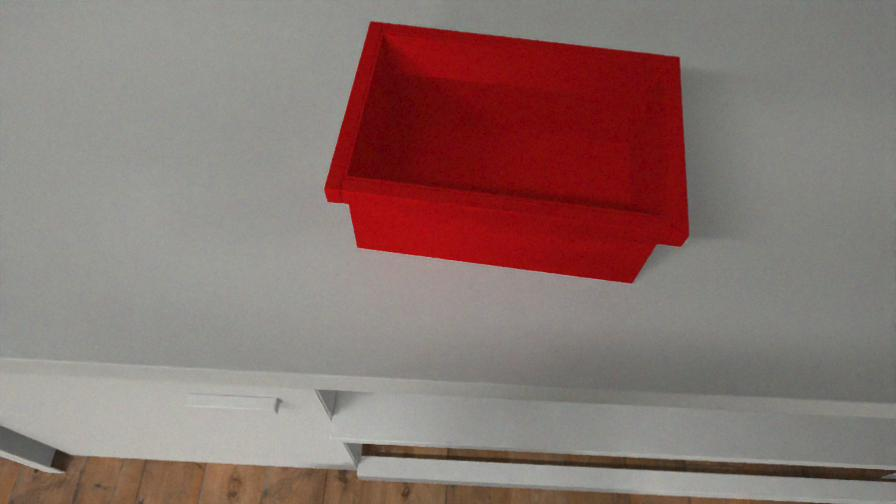

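move(
  base={"x_m_s":0.1,"for_s":0.5},
  cameras=[],
)

move(
  target={"side":"right","x":0.25,"y":-0.15,"z":1.14,"quat_wxyz":[1,0,0,0]},
  min_time_s=2,
  cameras=[],
)

move(
  target={"side":"right","x":0.32,"y":0.0,"z":1.12,"quat_wxyz":[1,0,0,0]},
  min_time_s=2,
  cameras=[],
)

move(
  target={"side":"right","x":0.392,"y":-0.002,"z":1.06,"quat_wxyz":[0.9977,0,-0.052,-0.0436]},
  min_time_s=2,
)

Scene clock: 734.57 s.
Joint torques (N m): left_arm=[-7.53 2.78 8.3 3.49 0.23 -0.07 0.44] | right_arm=[-7.01 -2.56 -8.89 3.62 -0.1 -0.11 -0.05]
External joint torques (N m): left_arm=[0.34 -0.34 0.17 -0.41 0.2 -0.01 0.44] | right_arm=[1.34 0.76 -0.21 -0.39 -0.35 -0.1 -0.05]
Motor temperatures (°C): left_arm=[29 31 29 32 37 34 40] | right_arm=[34 33 29 31 45 35 35]
Wrist force (N): left_arm=[-1.6 0.8 -9.3] | right_arm=[1.9 11.3 -13.7]
Wrist torque (N m): left_arm=[-0.14 -0.37 -0.20] | right_arm=[-0.11 0.81 0.53]
Wrist force, peak (N): left_arm=[-1.7 0.6 -9.8] | right_arm=[2.5 11.2 -13.9]
move: done
base_odometry: x=+2.289 y=+0.617 heading=+0.606
lidar_m: 0.60 0.27 0.32 0.77 3.38 4.23 4.18 1.90 1.39 0.96 0.97 0.90
base_status: done (sent for 0.5 of 0.5 s)
joint_positions: torso_squat_rad=+0.350 torso_shift_rad=+0.000 torso_pitch_rad=+0.350 torso_yaw_rad=+0.000 left_shoulder_pitch_rad=-1.905 left_shoulder_roll_rad=+1.941 left_shoulder_yaw_rad=-1.193 left_elbow_rad=-2.249 left_forearm_roll_rad=+2.042 left_wrist_pitch_rad=+1.619 left_hand_roll_rad=+0.851 left_gripper_m=+0.000 right_shoulder_pitch_rad=-1.905 right_shoulder_roll_rad=-1.941 right_shoulder_yaw_rad=+1.193 right_elbow_rad=-2.249 right_forearm_roll_rad=-2.042 right_wrist_pitch_rad=+1.619 right_hand_roll_rad=-0.851 right_gripper_m=+0.070 head_pan_rad=+0.000 head_tilt_rad=+0.750
joint_status: not commanded
wheel_motors_off: 0
motor_effort: left_wheel=+0(28) right_wheel=-3(24)
contact_limits: right_gripper_m 672 mA
chest: x=-0.1218 y=-0.0007 z=+1.2287 quat_wxyz=(+0.985, +0.000, +0.174, +0.000) (m; base frame)
left_hand: x=+0.1502 y=+0.2993 z=+1.1993 quat_wxyz=(+1.000, +0.000, -0.001, +0.000) (m; base frame)
right_hand: x=+0.1501 y=-0.3007 z=+1.1988 quat_wxyz=(+1.000, +0.001, -0.001, +0.000) (m; base frame)
pictures: none
No camera images: "cameras" was empty.

Scene clock: 736.90 s.
Joint torques (N m): left_arm=[-7.62 2.8 8.52 3.39 0.21 -0.06 0.43] | right_arm=[-18.7 -4.68 -8.89 2.69 0.21 -0.2 -0.18]
External joint torques (N m): left_arm=[0.25 -0.32 0.39 -0.51 0.19 0.01 0.43] | right_arm=[-0.12 1.81 1.57 0.55 -0.03 -0.19 -0.18]
Motor temperatures (°C): left_arm=[29 31 29 32 37 34 40] | right_arm=[35 33 29 31 45 35 35]
Wrist force (N): left_arm=[-1.5 0.7 -9.5] | right_arm=[2.2 10.9 -13.5]
Wrist torque (N m): left_arm=[-0.14 -0.38 -0.20] | right_arm=[-0.08 0.85 0.53]
Wrist force, peak (N): left_arm=[-1.7 0.5 -9.8] | right_arm=[2.1 11.4 -13.9]
move: done
base_odometry: x=+2.289 y=+0.617 heading=+0.606
lidar_m: 0.60 0.28 0.32 0.78 3.39 4.23 4.19 1.90 1.39 0.95 0.96 0.91
base_status: not commanded
joint_positions: torso_squat_rad=+0.350 torso_shift_rad=+0.000 torso_pitch_rad=+0.350 torso_yaw_rad=+0.000 left_shoulder_pitch_rad=-1.905 left_shoulder_roll_rad=+1.941 left_shoulder_yaw_rad=-1.193 left_elbow_rad=-2.249 left_forearm_roll_rad=+2.042 left_wrist_pitch_rad=+1.619 left_hand_roll_rad=+0.851 left_gripper_m=+0.000 right_shoulder_pitch_rad=-1.908 right_shoulder_roll_rad=-1.227 right_shoulder_yaw_rad=+1.269 right_elbow_rad=-1.919 right_forearm_roll_rad=-1.805 right_wrist_pitch_rad=+1.551 right_hand_roll_rad=-1.192 right_gripper_m=+0.070 head_pan_rad=+0.000 head_tilt_rad=+0.750
joint_status: all done
wheel_motors_off: 0
motor_effort: left_wheel=+1(3) right_wheel=-3(5)
contact_limits: right_gripper_m 672 mA
chest: x=-0.1219 y=-0.0007 z=+1.2287 quat_wxyz=(+0.985, +0.000, +0.174, +0.000) (m; base frame)
left_hand: x=+0.1501 y=+0.2993 z=+1.1993 quat_wxyz=(+1.000, +0.000, -0.001, +0.000) (m; base frame)
right_hand: x=+0.2492 y=-0.1503 z=+1.1402 quat_wxyz=(+1.000, +0.000, -0.001, +0.000) (m; base frame)
right_hand_status: reached (checked arc, planned for 2.0 s): 1 mm and 0.2 deg off.
pictures: none
No camera images: "cameras" was empty.

Scene clock: 739.23 s.
Joint torques (N m): left_arm=[-7.67 2.75 8.48 3.44 0.2 -0.1 0.43] | right_arm=[-23.85 -6.82 -7.87 2.11 0.29 0.31 0.29]
External joint torques (N m): left_arm=[0.2 -0.37 0.35 -0.46 0.17 -0.04 0.43] | right_arm=[0.46 1.66 1.77 0.74 0.05 0.33 0.29]
Motor temperatures (°C): left_arm=[29 31 29 32 37 34 40] | right_arm=[35 33 29 31 45 35 35]
Wrist force (N): left_arm=[-1.7 0.9 -9.2] | right_arm=[2.1 10.7 -13.5]
Wrist torque (N m): left_arm=[-0.15 -0.38 -0.19] | right_arm=[-0.05 0.85 0.50]
Wrist force, peak (N): left_arm=[-1.6 0.5 -9.7] | right_arm=[2.3 11.0 -14.0]
move: done
base_odometry: x=+2.289 y=+0.617 heading=+0.606
lidar_m: 0.59 0.27 0.32 0.78 3.39 4.23 4.19 1.90 1.39 0.95 0.96 0.90
base_status: not commanded
joint_positions: torso_squat_rad=+0.350 torso_shift_rad=+0.000 torso_pitch_rad=+0.350 torso_yaw_rad=+0.000 left_shoulder_pitch_rad=-1.905 left_shoulder_roll_rad=+1.941 left_shoulder_yaw_rad=-1.193 left_elbow_rad=-2.249 left_forearm_roll_rad=+2.042 left_wrist_pitch_rad=+1.619 left_hand_roll_rad=+0.851 left_gripper_m=+0.000 right_shoulder_pitch_rad=-2.012 right_shoulder_roll_rad=-0.616 right_shoulder_yaw_rad=+1.314 right_elbow_rad=-1.239 right_forearm_roll_rad=-1.722 right_wrist_pitch_rad=+1.573 right_hand_roll_rad=-1.130 right_gripper_m=+0.070 head_pan_rad=+0.000 head_tilt_rad=+0.750
joint_status: all done
wheel_motors_off: 0
motor_effort: left_wheel=+1(2) right_wheel=-3(6)
contact_limits: right_gripper_m 672 mA
chest: x=-0.1219 y=-0.0007 z=+1.2287 quat_wxyz=(+0.985, +0.000, +0.174, +0.000) (m; base frame)
left_hand: x=+0.1501 y=+0.2992 z=+1.1993 quat_wxyz=(+1.000, +0.000, -0.001, +0.000) (m; base frame)
right_hand: x=+0.3191 y=-0.0003 z=+1.1202 quat_wxyz=(+1.000, +0.003, -0.003, -0.001) (m; base frame)
right_hand_status: reached (checked arc, planned for 2.0 s): 1 mm and 0.5 deg off.
pictures: none
No camera images: "cameras" was empty.

Scene clock: 741.57 s.
Joint torques (N m): left_arm=[-7.65 2.87 8.57 3.53 0.17 -0.09 0.43] | right_arm=[-22.78 -6.86 -6.03 1.9 0.47 -0.33 0.37]
External joint torques (N m): left_arm=[0.22 -0.24 0.44 -0.37 0.14 -0.02 0.43] | right_arm=[3.5 2.02 1.44 0.75 0.05 -0.18 0.36]
Motor temperatures (°C): left_arm=[29 31 29 32 37 34 40] | right_arm=[35 33 29 31 45 35 35]
Wrist force (N): left_arm=[-1.7 0.6 -9.6] | right_arm=[1.2 10.6 -13.6]
Wrist torque (N m): left_arm=[-0.12 -0.38 -0.19] | right_arm=[-0.03 0.78 0.52]
Wrist force, peak (N): left_arm=[-1.6 0.5 -9.8] | right_arm=[2.2 10.9 -13.8]
move: done
base_odometry: x=+2.289 y=+0.617 heading=+0.606
lidar_m: 0.59 0.27 0.33 0.77 3.38 4.23 4.18 1.89 1.40 0.95 0.96 0.91
base_status: not commanded
joint_positions: torso_squat_rad=+0.350 torso_shift_rad=+0.000 torso_pitch_rad=+0.350 torso_yaw_rad=+0.000 left_shoulder_pitch_rad=-1.905 left_shoulder_roll_rad=+1.941 left_shoulder_yaw_rad=-1.193 left_elbow_rad=-2.249 left_forearm_roll_rad=+2.042 left_wrist_pitch_rad=+1.619 left_hand_roll_rad=+0.851 left_gripper_m=+0.000 right_shoulder_pitch_rad=-1.939 right_shoulder_roll_rad=-0.443 right_shoulder_yaw_rad=+1.380 right_elbow_rad=-0.859 right_forearm_roll_rad=-1.593 right_wrist_pitch_rad=+1.418 right_hand_roll_rad=-0.985 right_gripper_m=+0.070 head_pan_rad=+0.000 head_tilt_rad=+0.750
joint_status: all done
wheel_motors_off: 0
motor_effort: left_wheel=+1(3) right_wheel=-3(5)
contact_limits: right_gripper_m 672 mA
chest: x=-0.1219 y=-0.0007 z=+1.2287 quat_wxyz=(+0.985, +0.000, +0.174, +0.000) (m; base frame)
left_hand: x=+0.1501 y=+0.2992 z=+1.1993 quat_wxyz=(+1.000, +0.000, -0.001, +0.000) (m; base frame)
right_hand: x=+0.3913 y=-0.0023 z=+1.0604 quat_wxyz=(+0.997, +0.002, -0.056, -0.044) (m; base frame)
right_hand_status: reached (checked arc, planned for 2.0 s): 1 mm and 0.5 deg off.
pictures: head_camera, left_wrist_camera, right_wrist_camera
camera_calibration:
head_camera: T_world_to_cam=[[0.0366151, -0.99875, 0.0340154, -0.0492518], [-0.871754, -0.0485636, -0.487531, 0.717419], [0.488574, -0.011802, -0.872443, 1.18428], [0, 0, 0, 1]] pos_world=[0.0486096, -0.000372973, 1.38465]
left_wrist_camera: T_world_to_cam=[[0.999808, 0.0161331, -0.0111349, -0.142863], [0.0195172, -0.872232, 0.488704, -0.293771], [-0.00182793, -0.488827, -0.872379, 1.26186], [0, 0, 0, 1]] pos_world=[0.150876, 0.362899, 1.24279]
right_wrist_camera: T_world_to_cam=[[-0.985901, 0.108254, -0.127598, 0.523778], [0.039532, 0.891638, 0.451019, -0.458492], [0.162596, 0.439616, -0.883346, 0.945812], [0, 0, 0, 1]] pos_world=[0.380733, -0.0636864, 1.1091]

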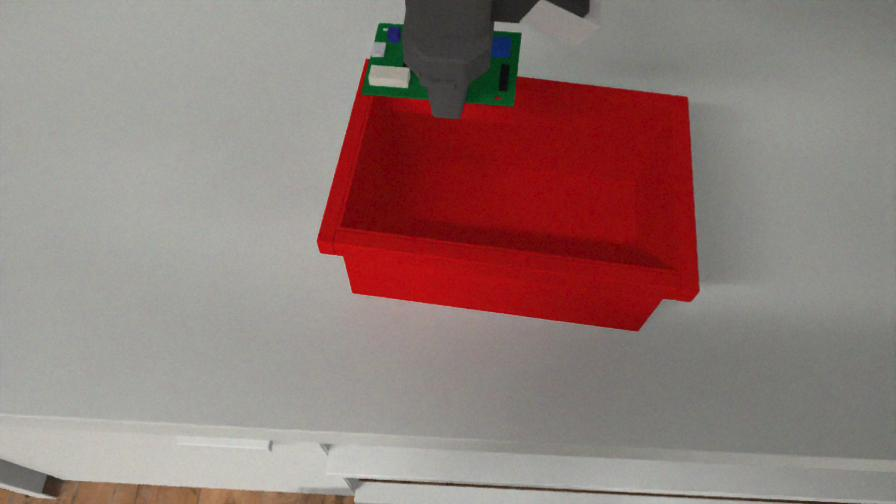

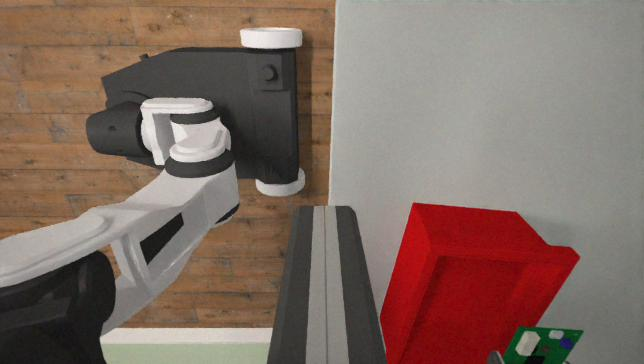

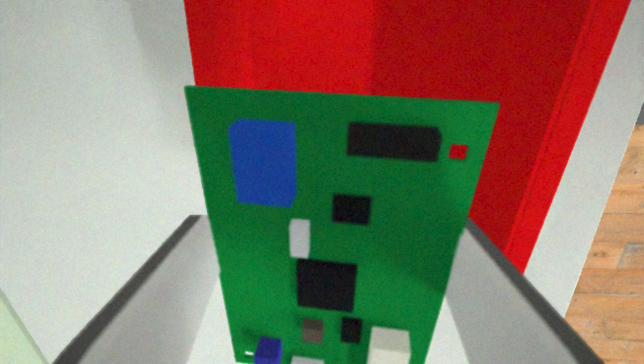

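move(
  target={"side":"right","x":0.388,"y":-0.012,"z":0.97,"quat_wxyz":[0.9977,0,-0.052,-0.0436]},
  min_time_s=2,
)

Scene clock: 750.93 s.
Joint torques (N m): left_arm=[-7.92 2.73 8.28 3.44 0.17 -0.03 0.37] | right_arm=[-22.72 -5.55 -5.64 1.75 0.5 -0.47 0.29]
External joint torques (N m): left_arm=[-0.05 -0.38 0.15 -0.47 0.14 0.03 0.37] | right_arm=[3.35 2.43 1.25 0.95 0.1 -0.32 0.29]
Motor temperatures (°C): left_arm=[29 31 29 32 37 34 40] | right_arm=[35 33 29 31 45 35 35]
Wrist force (N): left_arm=[-1.7 0.6 -9.4] | right_arm=[1.4 10.7 -13.5]
Wrist torque (N m): left_arm=[-0.11 -0.38 -0.20] | right_arm=[-0.06 0.79 0.51]
Wrist force, peak (N): left_arm=[-1.9 0.9 -9.8] | right_arm=[1.5 11.1 -13.9]
move: done
base_odometry: x=+2.289 y=+0.617 heading=+0.606
lidar_m: 0.59 0.27 0.32 0.78 3.38 4.23 4.18 1.90 1.39 0.96 0.96 0.90
base_status: not commanded
joint_positions: torso_squat_rad=+0.350 torso_shift_rad=+0.000 torso_pitch_rad=+0.350 torso_yaw_rad=+0.000 left_shoulder_pitch_rad=-1.905 left_shoulder_roll_rad=+1.941 left_shoulder_yaw_rad=-1.193 left_elbow_rad=-2.249 left_forearm_roll_rad=+2.042 left_wrist_pitch_rad=+1.619 left_hand_roll_rad=+0.851 left_gripper_m=+0.000 right_shoulder_pitch_rad=-1.785 right_shoulder_roll_rad=-0.379 right_shoulder_yaw_rad=+1.440 right_elbow_rad=-0.798 right_forearm_roll_rad=-1.527 right_wrist_pitch_rad=+1.263 right_hand_roll_rad=-0.963 right_gripper_m=+0.070 head_pan_rad=+0.000 head_tilt_rad=+0.750
joint_status: all done
wheel_motors_off: 0
motor_effort: left_wheel=+1(3) right_wheel=-3(5)
contact_limits: right_gripper_m 672 mA
chest: x=-0.1219 y=-0.0007 z=+1.2287 quat_wxyz=(+0.985, +0.000, +0.174, +0.000) (m; base frame)
left_hand: x=+0.1501 y=+0.2992 z=+1.1993 quat_wxyz=(+1.000, +0.000, -0.001, +0.000) (m; base frame)
right_hand: x=+0.3881 y=-0.0121 z=+0.9705 quat_wxyz=(+0.998, +0.001, -0.053, -0.044) (m; base frame)
right_hand_status: reached (checked arc, planned for 2.0 s): 1 mm and 0.1 deg off.
pictures: head_camera, left_wrist_camera, right_wrist_camera
camera_calibration:
head_camera: T_world_to_cam=[[0.0366152, -0.99875, 0.0340152, -0.0492518], [-0.871754, -0.0485636, -0.487532, 0.717419], [0.488574, -0.0118018, -0.872443, 1.18428], [0, 0, 0, 1]] pos_world=[0.0486095, -0.000373262, 1.38465]
left_wrist_camera: T_world_to_cam=[[0.999808, 0.0161331, -0.0111349, -0.142863], [0.0195173, -0.872232, 0.488703, -0.29377], [-0.00182789, -0.488827, -0.872379, 1.26186], [0, 0, 0, 1]] pos_world=[0.150876, 0.362899, 1.24279]
right_wrist_camera: T_world_to_cam=[[-0.986619, 0.107575, -0.122515, 0.505538], [0.0417719, 0.893141, 0.447833, -0.406818], [0.157598, 0.436723, -0.885684, 0.875379], [0, 0, 0, 1]] pos_world=[0.377808, -0.0733358, 1.01943]

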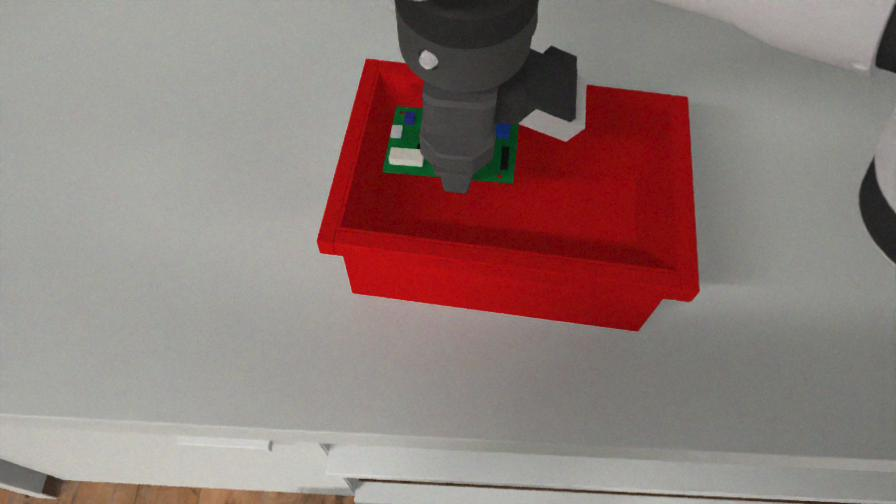

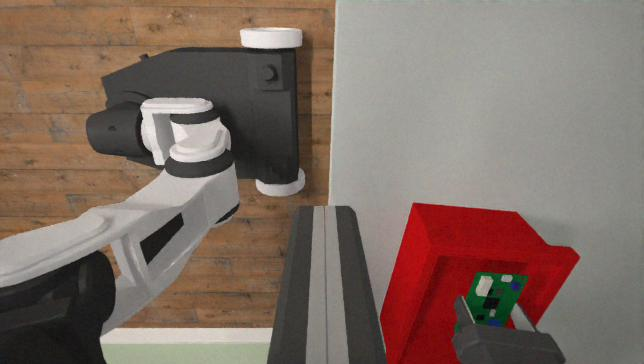

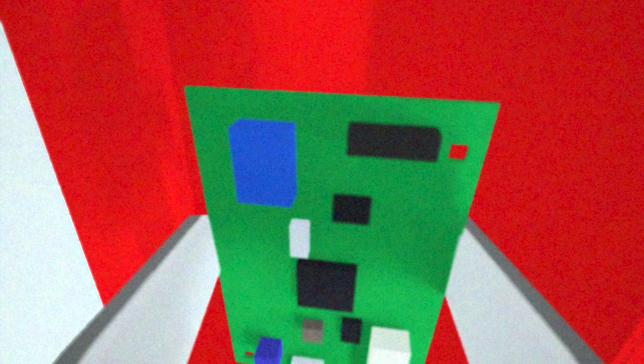

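move(
  target={"side":"right","x":0.384,"y":-0.015,"z":0.91,"quat_wxyz":[0.9977,0,-0.052,-0.0436]},
  min_time_s=2,
  cameras=[],
)

move(
  target={"side":"right","x":0.384,"y":-0.015,"z":0.876,"quat_wxyz":[0.9977,0,-0.052,-0.0436]},
  min_time_s=2,
)

Scene clock: 757.20 s.
Joint torques (N m): left_arm=[-7.63 2.69 8.59 3.47 0.13 -0.06 0.41] | right_arm=[-22.22 -4.58 -4.16 1.63 0.53 -0.45 0.39]
External joint torques (N m): left_arm=[0.24 -0.43 0.46 -0.43 0.11 0 0.41] | right_arm=[3.42 2.46 1.29 0.94 0.15 -0.29 0.38]
Motor temperatures (°C): left_arm=[29 31 29 32 37 34 40] | right_arm=[35 33 29 31 45 35 35]
Wrist force (N): left_arm=[-1.7 0.6 -9.4] | right_arm=[1.5 11.2 -13.5]
Wrist torque (N m): left_arm=[-0.10 -0.38 -0.20] | right_arm=[-0.12 0.79 0.52]
Wrist force, peak (N): left_arm=[-1.9 0.7 -9.8] | right_arm=[1.3 11.0 -13.8]
move: done
base_odometry: x=+2.289 y=+0.617 heading=+0.606
lidar_m: 0.60 0.27 0.32 0.79 3.39 4.23 4.18 1.91 1.39 0.96 0.97 0.90
base_status: not commanded
joint_positions: torso_squat_rad=+0.350 torso_shift_rad=+0.000 torso_pitch_rad=+0.350 torso_yaw_rad=+0.000 left_shoulder_pitch_rad=-1.905 left_shoulder_roll_rad=+1.941 left_shoulder_yaw_rad=-1.193 left_elbow_rad=-2.249 left_forearm_roll_rad=+2.042 left_wrist_pitch_rad=+1.619 left_hand_roll_rad=+0.851 left_gripper_m=+0.000 right_shoulder_pitch_rad=-1.686 right_shoulder_roll_rad=-0.274 right_shoulder_yaw_rad=+1.468 right_elbow_rad=-0.631 right_forearm_roll_rad=-1.499 right_wrist_pitch_rad=+1.158 right_hand_roll_rad=-0.891 right_gripper_m=+0.070 head_pan_rad=+0.000 head_tilt_rad=+0.750
joint_status: all done
wheel_motors_off: 0
motor_effort: left_wheel=+1(3) right_wheel=-4(5)
contact_limits: right_gripper_m 672 mA
chest: x=-0.1219 y=-0.0007 z=+1.2287 quat_wxyz=(+0.985, +0.000, +0.174, +0.000) (m; base frame)
left_hand: x=+0.1501 y=+0.2992 z=+1.1993 quat_wxyz=(+1.000, +0.000, -0.001, +0.000) (m; base frame)
right_hand: x=+0.3841 y=-0.0151 z=+0.9104 quat_wxyz=(+0.998, +0.001, -0.053, -0.044) (m; base frame)
right_hand_status: reached (checked arc, planned for 2.0 s): 0 mm and 0.2 deg off.
pictures: none
No camera images: "cameras" was empty.

Scene clock: 759.53 s.
Joint torques (N m): left_arm=[-7.54 2.65 8.47 3.47 0.25 -0.06 0.43] | right_arm=[-21.47 -3.94 -4.11 1.71 -0.23 -0.59 0.3]
External joint torques (N m): left_arm=[0.33 -0.47 0.34 -0.44 0.22 0 0.43] | right_arm=[3.64 2.18 -1.03 0.91 -0.59 -0.38 0.3]
Motor temperatures (°C): left_arm=[29 31 29 32 37 34 40] | right_arm=[35 33 29 31 45 35 35]
Wrist force (N): left_arm=[-1.8 0.5 -9.3] | right_arm=[1.4 10.7 -13.4]
Wrist torque (N m): left_arm=[-0.11 -0.38 -0.19] | right_arm=[-0.05 0.79 0.51]
Wrist force, peak (N): left_arm=[-1.8 0.7 -9.8] | right_arm=[1.4 11.3 -13.6]
move: done
base_odometry: x=+2.289 y=+0.617 heading=+0.606
lidar_m: 0.59 0.27 0.32 0.77 3.39 4.24 4.18 1.90 1.40 0.96 0.97 0.90
base_status: not commanded
joint_positions: torso_squat_rad=+0.350 torso_shift_rad=+0.000 torso_pitch_rad=+0.350 torso_yaw_rad=+0.000 left_shoulder_pitch_rad=-1.905 left_shoulder_roll_rad=+1.941 left_shoulder_yaw_rad=-1.193 left_elbow_rad=-2.249 left_forearm_roll_rad=+2.042 left_wrist_pitch_rad=+1.619 left_hand_roll_rad=+0.851 left_gripper_m=+0.000 right_shoulder_pitch_rad=-1.632 right_shoulder_roll_rad=-0.128 right_shoulder_yaw_rad=+1.457 right_elbow_rad=-0.354 right_forearm_roll_rad=-1.511 right_wrist_pitch_rad=+1.090 right_hand_roll_rad=-0.744 right_gripper_m=+0.070 head_pan_rad=+0.000 head_tilt_rad=+0.750
joint_status: all done
wheel_motors_off: 0
motor_effort: left_wheel=+0(2) right_wheel=-3(5)
contact_limits: right_gripper_m 672 mA
chest: x=-0.1219 y=-0.0007 z=+1.2287 quat_wxyz=(+0.985, +0.000, +0.174, +0.000) (m; base frame)
left_hand: x=+0.1501 y=+0.2992 z=+1.1993 quat_wxyz=(+1.000, +0.000, -0.001, +0.000) (m; base frame)
right_hand: x=+0.3836 y=-0.0154 z=+0.8764 quat_wxyz=(+0.997, +0.002, -0.057, -0.044) (m; base frame)
right_hand_status: reached (checked arc, planned for 2.0 s): 1 mm and 0.6 deg off.
pictures: head_camera, left_wrist_camera, right_wrist_camera
camera_calibration:
head_camera: T_world_to_cam=[[0.0366151, -0.99875, 0.0340154, -0.0492519], [-0.871754, -0.0485636, -0.487531, 0.717419], [0.488574, -0.0118021, -0.872443, 1.18428], [0, 0, 0, 1]] pos_world=[0.0486094, -0.000372965, 1.38465]
left_wrist_camera: T_world_to_cam=[[0.999808, 0.0161331, -0.0111348, -0.142863], [0.0195171, -0.872232, 0.488703, -0.29377], [-0.00182779, -0.488827, -0.872379, 1.26186], [0, 0, 0, 1]] pos_world=[0.150876, 0.362899, 1.24279]
right_wrist_camera: T_world_to_cam=[[-0.985717, 0.107536, -0.129605, 0.495836], [0.0380562, 0.891914, 0.450601, -0.362521], [0.164052, 0.439233, -0.883267, 0.789637], [0, 0, 0, 1]] pos_world=[0.373009, -0.0768173, 0.925076]

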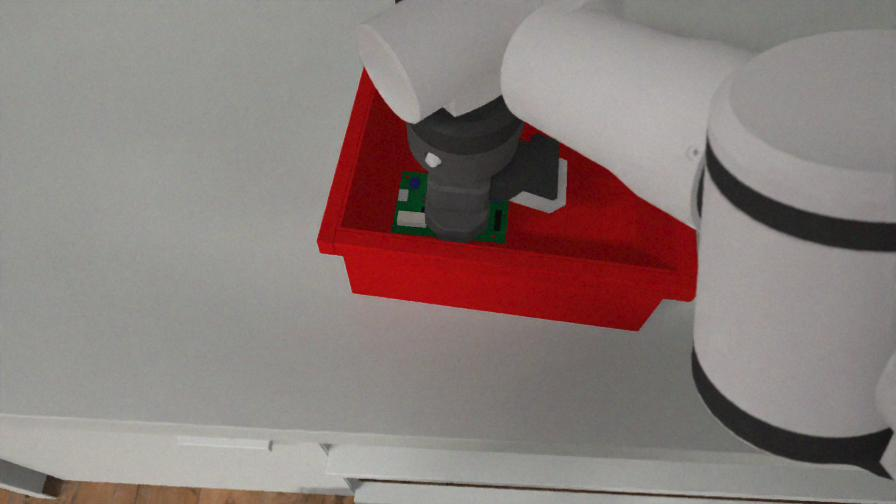

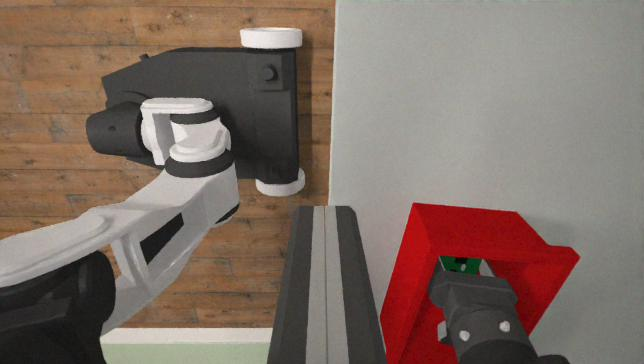

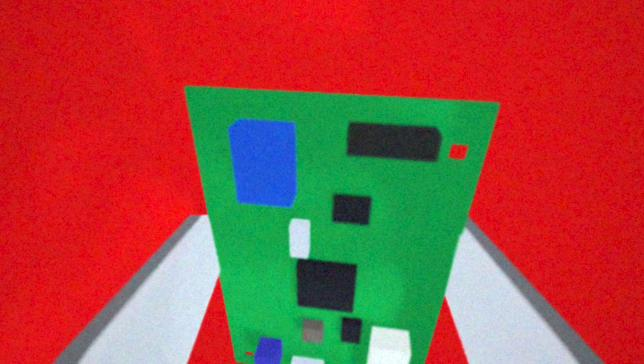

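move(
  target={"side":"right","x":0.392,"y":-0.016,"z":0.879,"quat_wxyz":[0.9977,0,-0.052,-0.0436]},
  min_time_s=1,
  cameras=[],
)

move(
  joints={"torso_squat_rad":0.405},
  min_time_s=2,
  cameras=["head_camera","right_wrist_camera"],
)

Scene clock: 767.13 s.
Joint torques (N m): left_arm=[-7.61 2.65 8.53 3.45 0.19 -0.02 0.34] | right_arm=[-24.64 -3.98 -3.69 1.82 -0.18 -0.53 0.32]
External joint torques (N m): left_arm=[0.26 -0.46 0.41 -0.45 0.16 0.04 0.34] | right_arm=[0.53 2.15 -1.34 0.95 -0.54 -0.27 0.31]
Motor temperatures (°C): left_arm=[29 31 29 32 37 34 40] | right_arm=[35 33 29 31 45 35 35]
Wrist force (N): left_arm=[-1.8 0.8 -9.6] | right_arm=[1.2 11.2 -13.5]
Wrist torque (N m): left_arm=[-0.14 -0.41 -0.20] | right_arm=[-0.14 0.79 0.51]
Wrist force, peak (N): left_arm=[-1.8 0.6 -9.9] | right_arm=[1.7 11.1 -13.7]
move: done
base_odometry: x=+2.289 y=+0.617 heading=+0.606
lidar_m: 0.61 0.27 0.33 0.78 3.39 4.23 4.18 1.90 1.39 0.95 0.97 0.90
base_status: not commanded
joint_positions: torso_squat_rad=+0.350 torso_shift_rad=+0.000 torso_pitch_rad=+0.350 torso_yaw_rad=+0.000 left_shoulder_pitch_rad=-1.905 left_shoulder_roll_rad=+1.941 left_shoulder_yaw_rad=-1.193 left_elbow_rad=-2.249 left_forearm_roll_rad=+2.042 left_wrist_pitch_rad=+1.619 left_hand_roll_rad=+0.851 left_gripper_m=+0.000 right_shoulder_pitch_rad=-1.639 right_shoulder_roll_rad=-0.095 right_shoulder_yaw_rad=+1.442 right_elbow_rad=-0.267 right_forearm_roll_rad=-1.523 right_wrist_pitch_rad=+1.073 right_hand_roll_rad=-0.685 right_gripper_m=+0.070 head_pan_rad=+0.000 head_tilt_rad=+0.750
joint_status: all done
wheel_motors_off: 0
motor_effort: left_wheel=+1(3) right_wheel=-4(5)
contact_limits: right_gripper_m 672 mA
chest: x=-0.1219 y=-0.0007 z=+1.2287 quat_wxyz=(+0.985, +0.000, +0.174, +0.000) (m; base frame)
left_hand: x=+0.1501 y=+0.2992 z=+1.1993 quat_wxyz=(+1.000, +0.000, -0.001, +0.000) (m; base frame)
right_hand: x=+0.3916 y=-0.0165 z=+0.8793 quat_wxyz=(+0.997, +0.007, -0.066, -0.043) (m; base frame)
right_hand_status: reached (checked arc, as near as the solve gets, planned for 1.0 s): 1 mm and 1.8 deg off.
pictures: none
No camera images: "cameras" was empty.

Scene clock: 769.43 s.
Joint torques (N m): left_arm=[-7.36 2.76 8.4 3.46 0.17 -0.06 0.33] | right_arm=[-24.5 -3.56 -3.69 1.58 -0.19 -0.62 0.3]
External joint torques (N m): left_arm=[0.51 -0.35 0.28 -0.44 0.15 0.01 0.33] | right_arm=[0.68 2.57 -1.34 0.71 -0.55 -0.36 0.29]
Motor temperatures (°C): left_arm=[29 31 29 32 37 34 40] | right_arm=[36 33 29 31 45 35 35]
Wrist force (N): left_arm=[-1.9 0.5 -9.2] | right_arm=[0.8 10.9 -13.6]
Wrist torque (N m): left_arm=[-0.10 -0.42 -0.18] | right_arm=[-0.08 0.72 0.52]
Wrist force, peak (N): left_arm=[-1.6 0.8 -9.8] | right_arm=[1.2 11.2 -13.7]
move: done
base_odometry: x=+2.289 y=+0.617 heading=+0.606
lidar_m: 0.59 0.27 0.32 0.78 3.38 4.24 4.18 1.90 1.39 0.95 0.97 0.91
base_status: not commanded
joint_positions: torso_squat_rad=+0.405 torso_shift_rad=+0.000 torso_pitch_rad=+0.350 torso_yaw_rad=+0.000 left_shoulder_pitch_rad=-1.905 left_shoulder_roll_rad=+1.941 left_shoulder_yaw_rad=-1.193 left_elbow_rad=-2.249 left_forearm_roll_rad=+2.042 left_wrist_pitch_rad=+1.619 left_hand_roll_rad=+0.851 left_gripper_m=+0.000 right_shoulder_pitch_rad=-1.639 right_shoulder_roll_rad=-0.095 right_shoulder_yaw_rad=+1.442 right_elbow_rad=-0.267 right_forearm_roll_rad=-1.523 right_wrist_pitch_rad=+1.073 right_hand_roll_rad=-0.685 right_gripper_m=+0.070 head_pan_rad=+0.000 head_tilt_rad=+0.750
joint_status: all done
wheel_motors_off: 0
motor_effort: left_wheel=+1(3) right_wheel=-3(5)
contact_limits: right_gripper_m 672 mA
chest: x=-0.1220 y=-0.0007 z=+1.2146 quat_wxyz=(+0.985, +0.000, +0.174, +0.000) (m; base frame)
left_hand: x=+0.1500 y=+0.2993 z=+1.1852 quat_wxyz=(+1.000, +0.000, -0.001, +0.000) (m; base frame)
right_hand: x=+0.3916 y=-0.0165 z=+0.8652 quat_wxyz=(+0.997, +0.007, -0.066, -0.043) (m; base frame)
pictures: head_camera, right_wrist_camera
camera_calibration:
head_camera: T_world_to_cam=[[0.0366074, -0.99875, 0.0340235, -0.048767], [-0.871643, -0.0485635, -0.48773, 0.710671], [0.488773, -0.0118017, -0.872331, 1.17186], [0, 0, 0, 1]] pos_world=[0.0484608, -0.000363362, 1.37053]
right_wrist_camera: T_world_to_cam=[[-0.983133, 0.107531, -0.147945, 0.517197], [0.0279507, 0.887739, 0.459497, -0.360616], [0.180746, 0.447612, -0.875771, 0.766045], [0, 0, 0, 1]] pos_world=[0.380093, -0.0783723, 0.913098]

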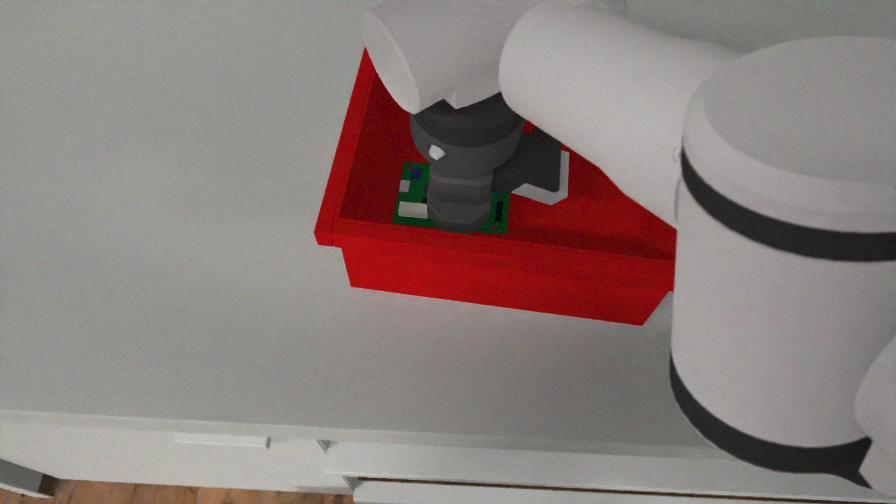

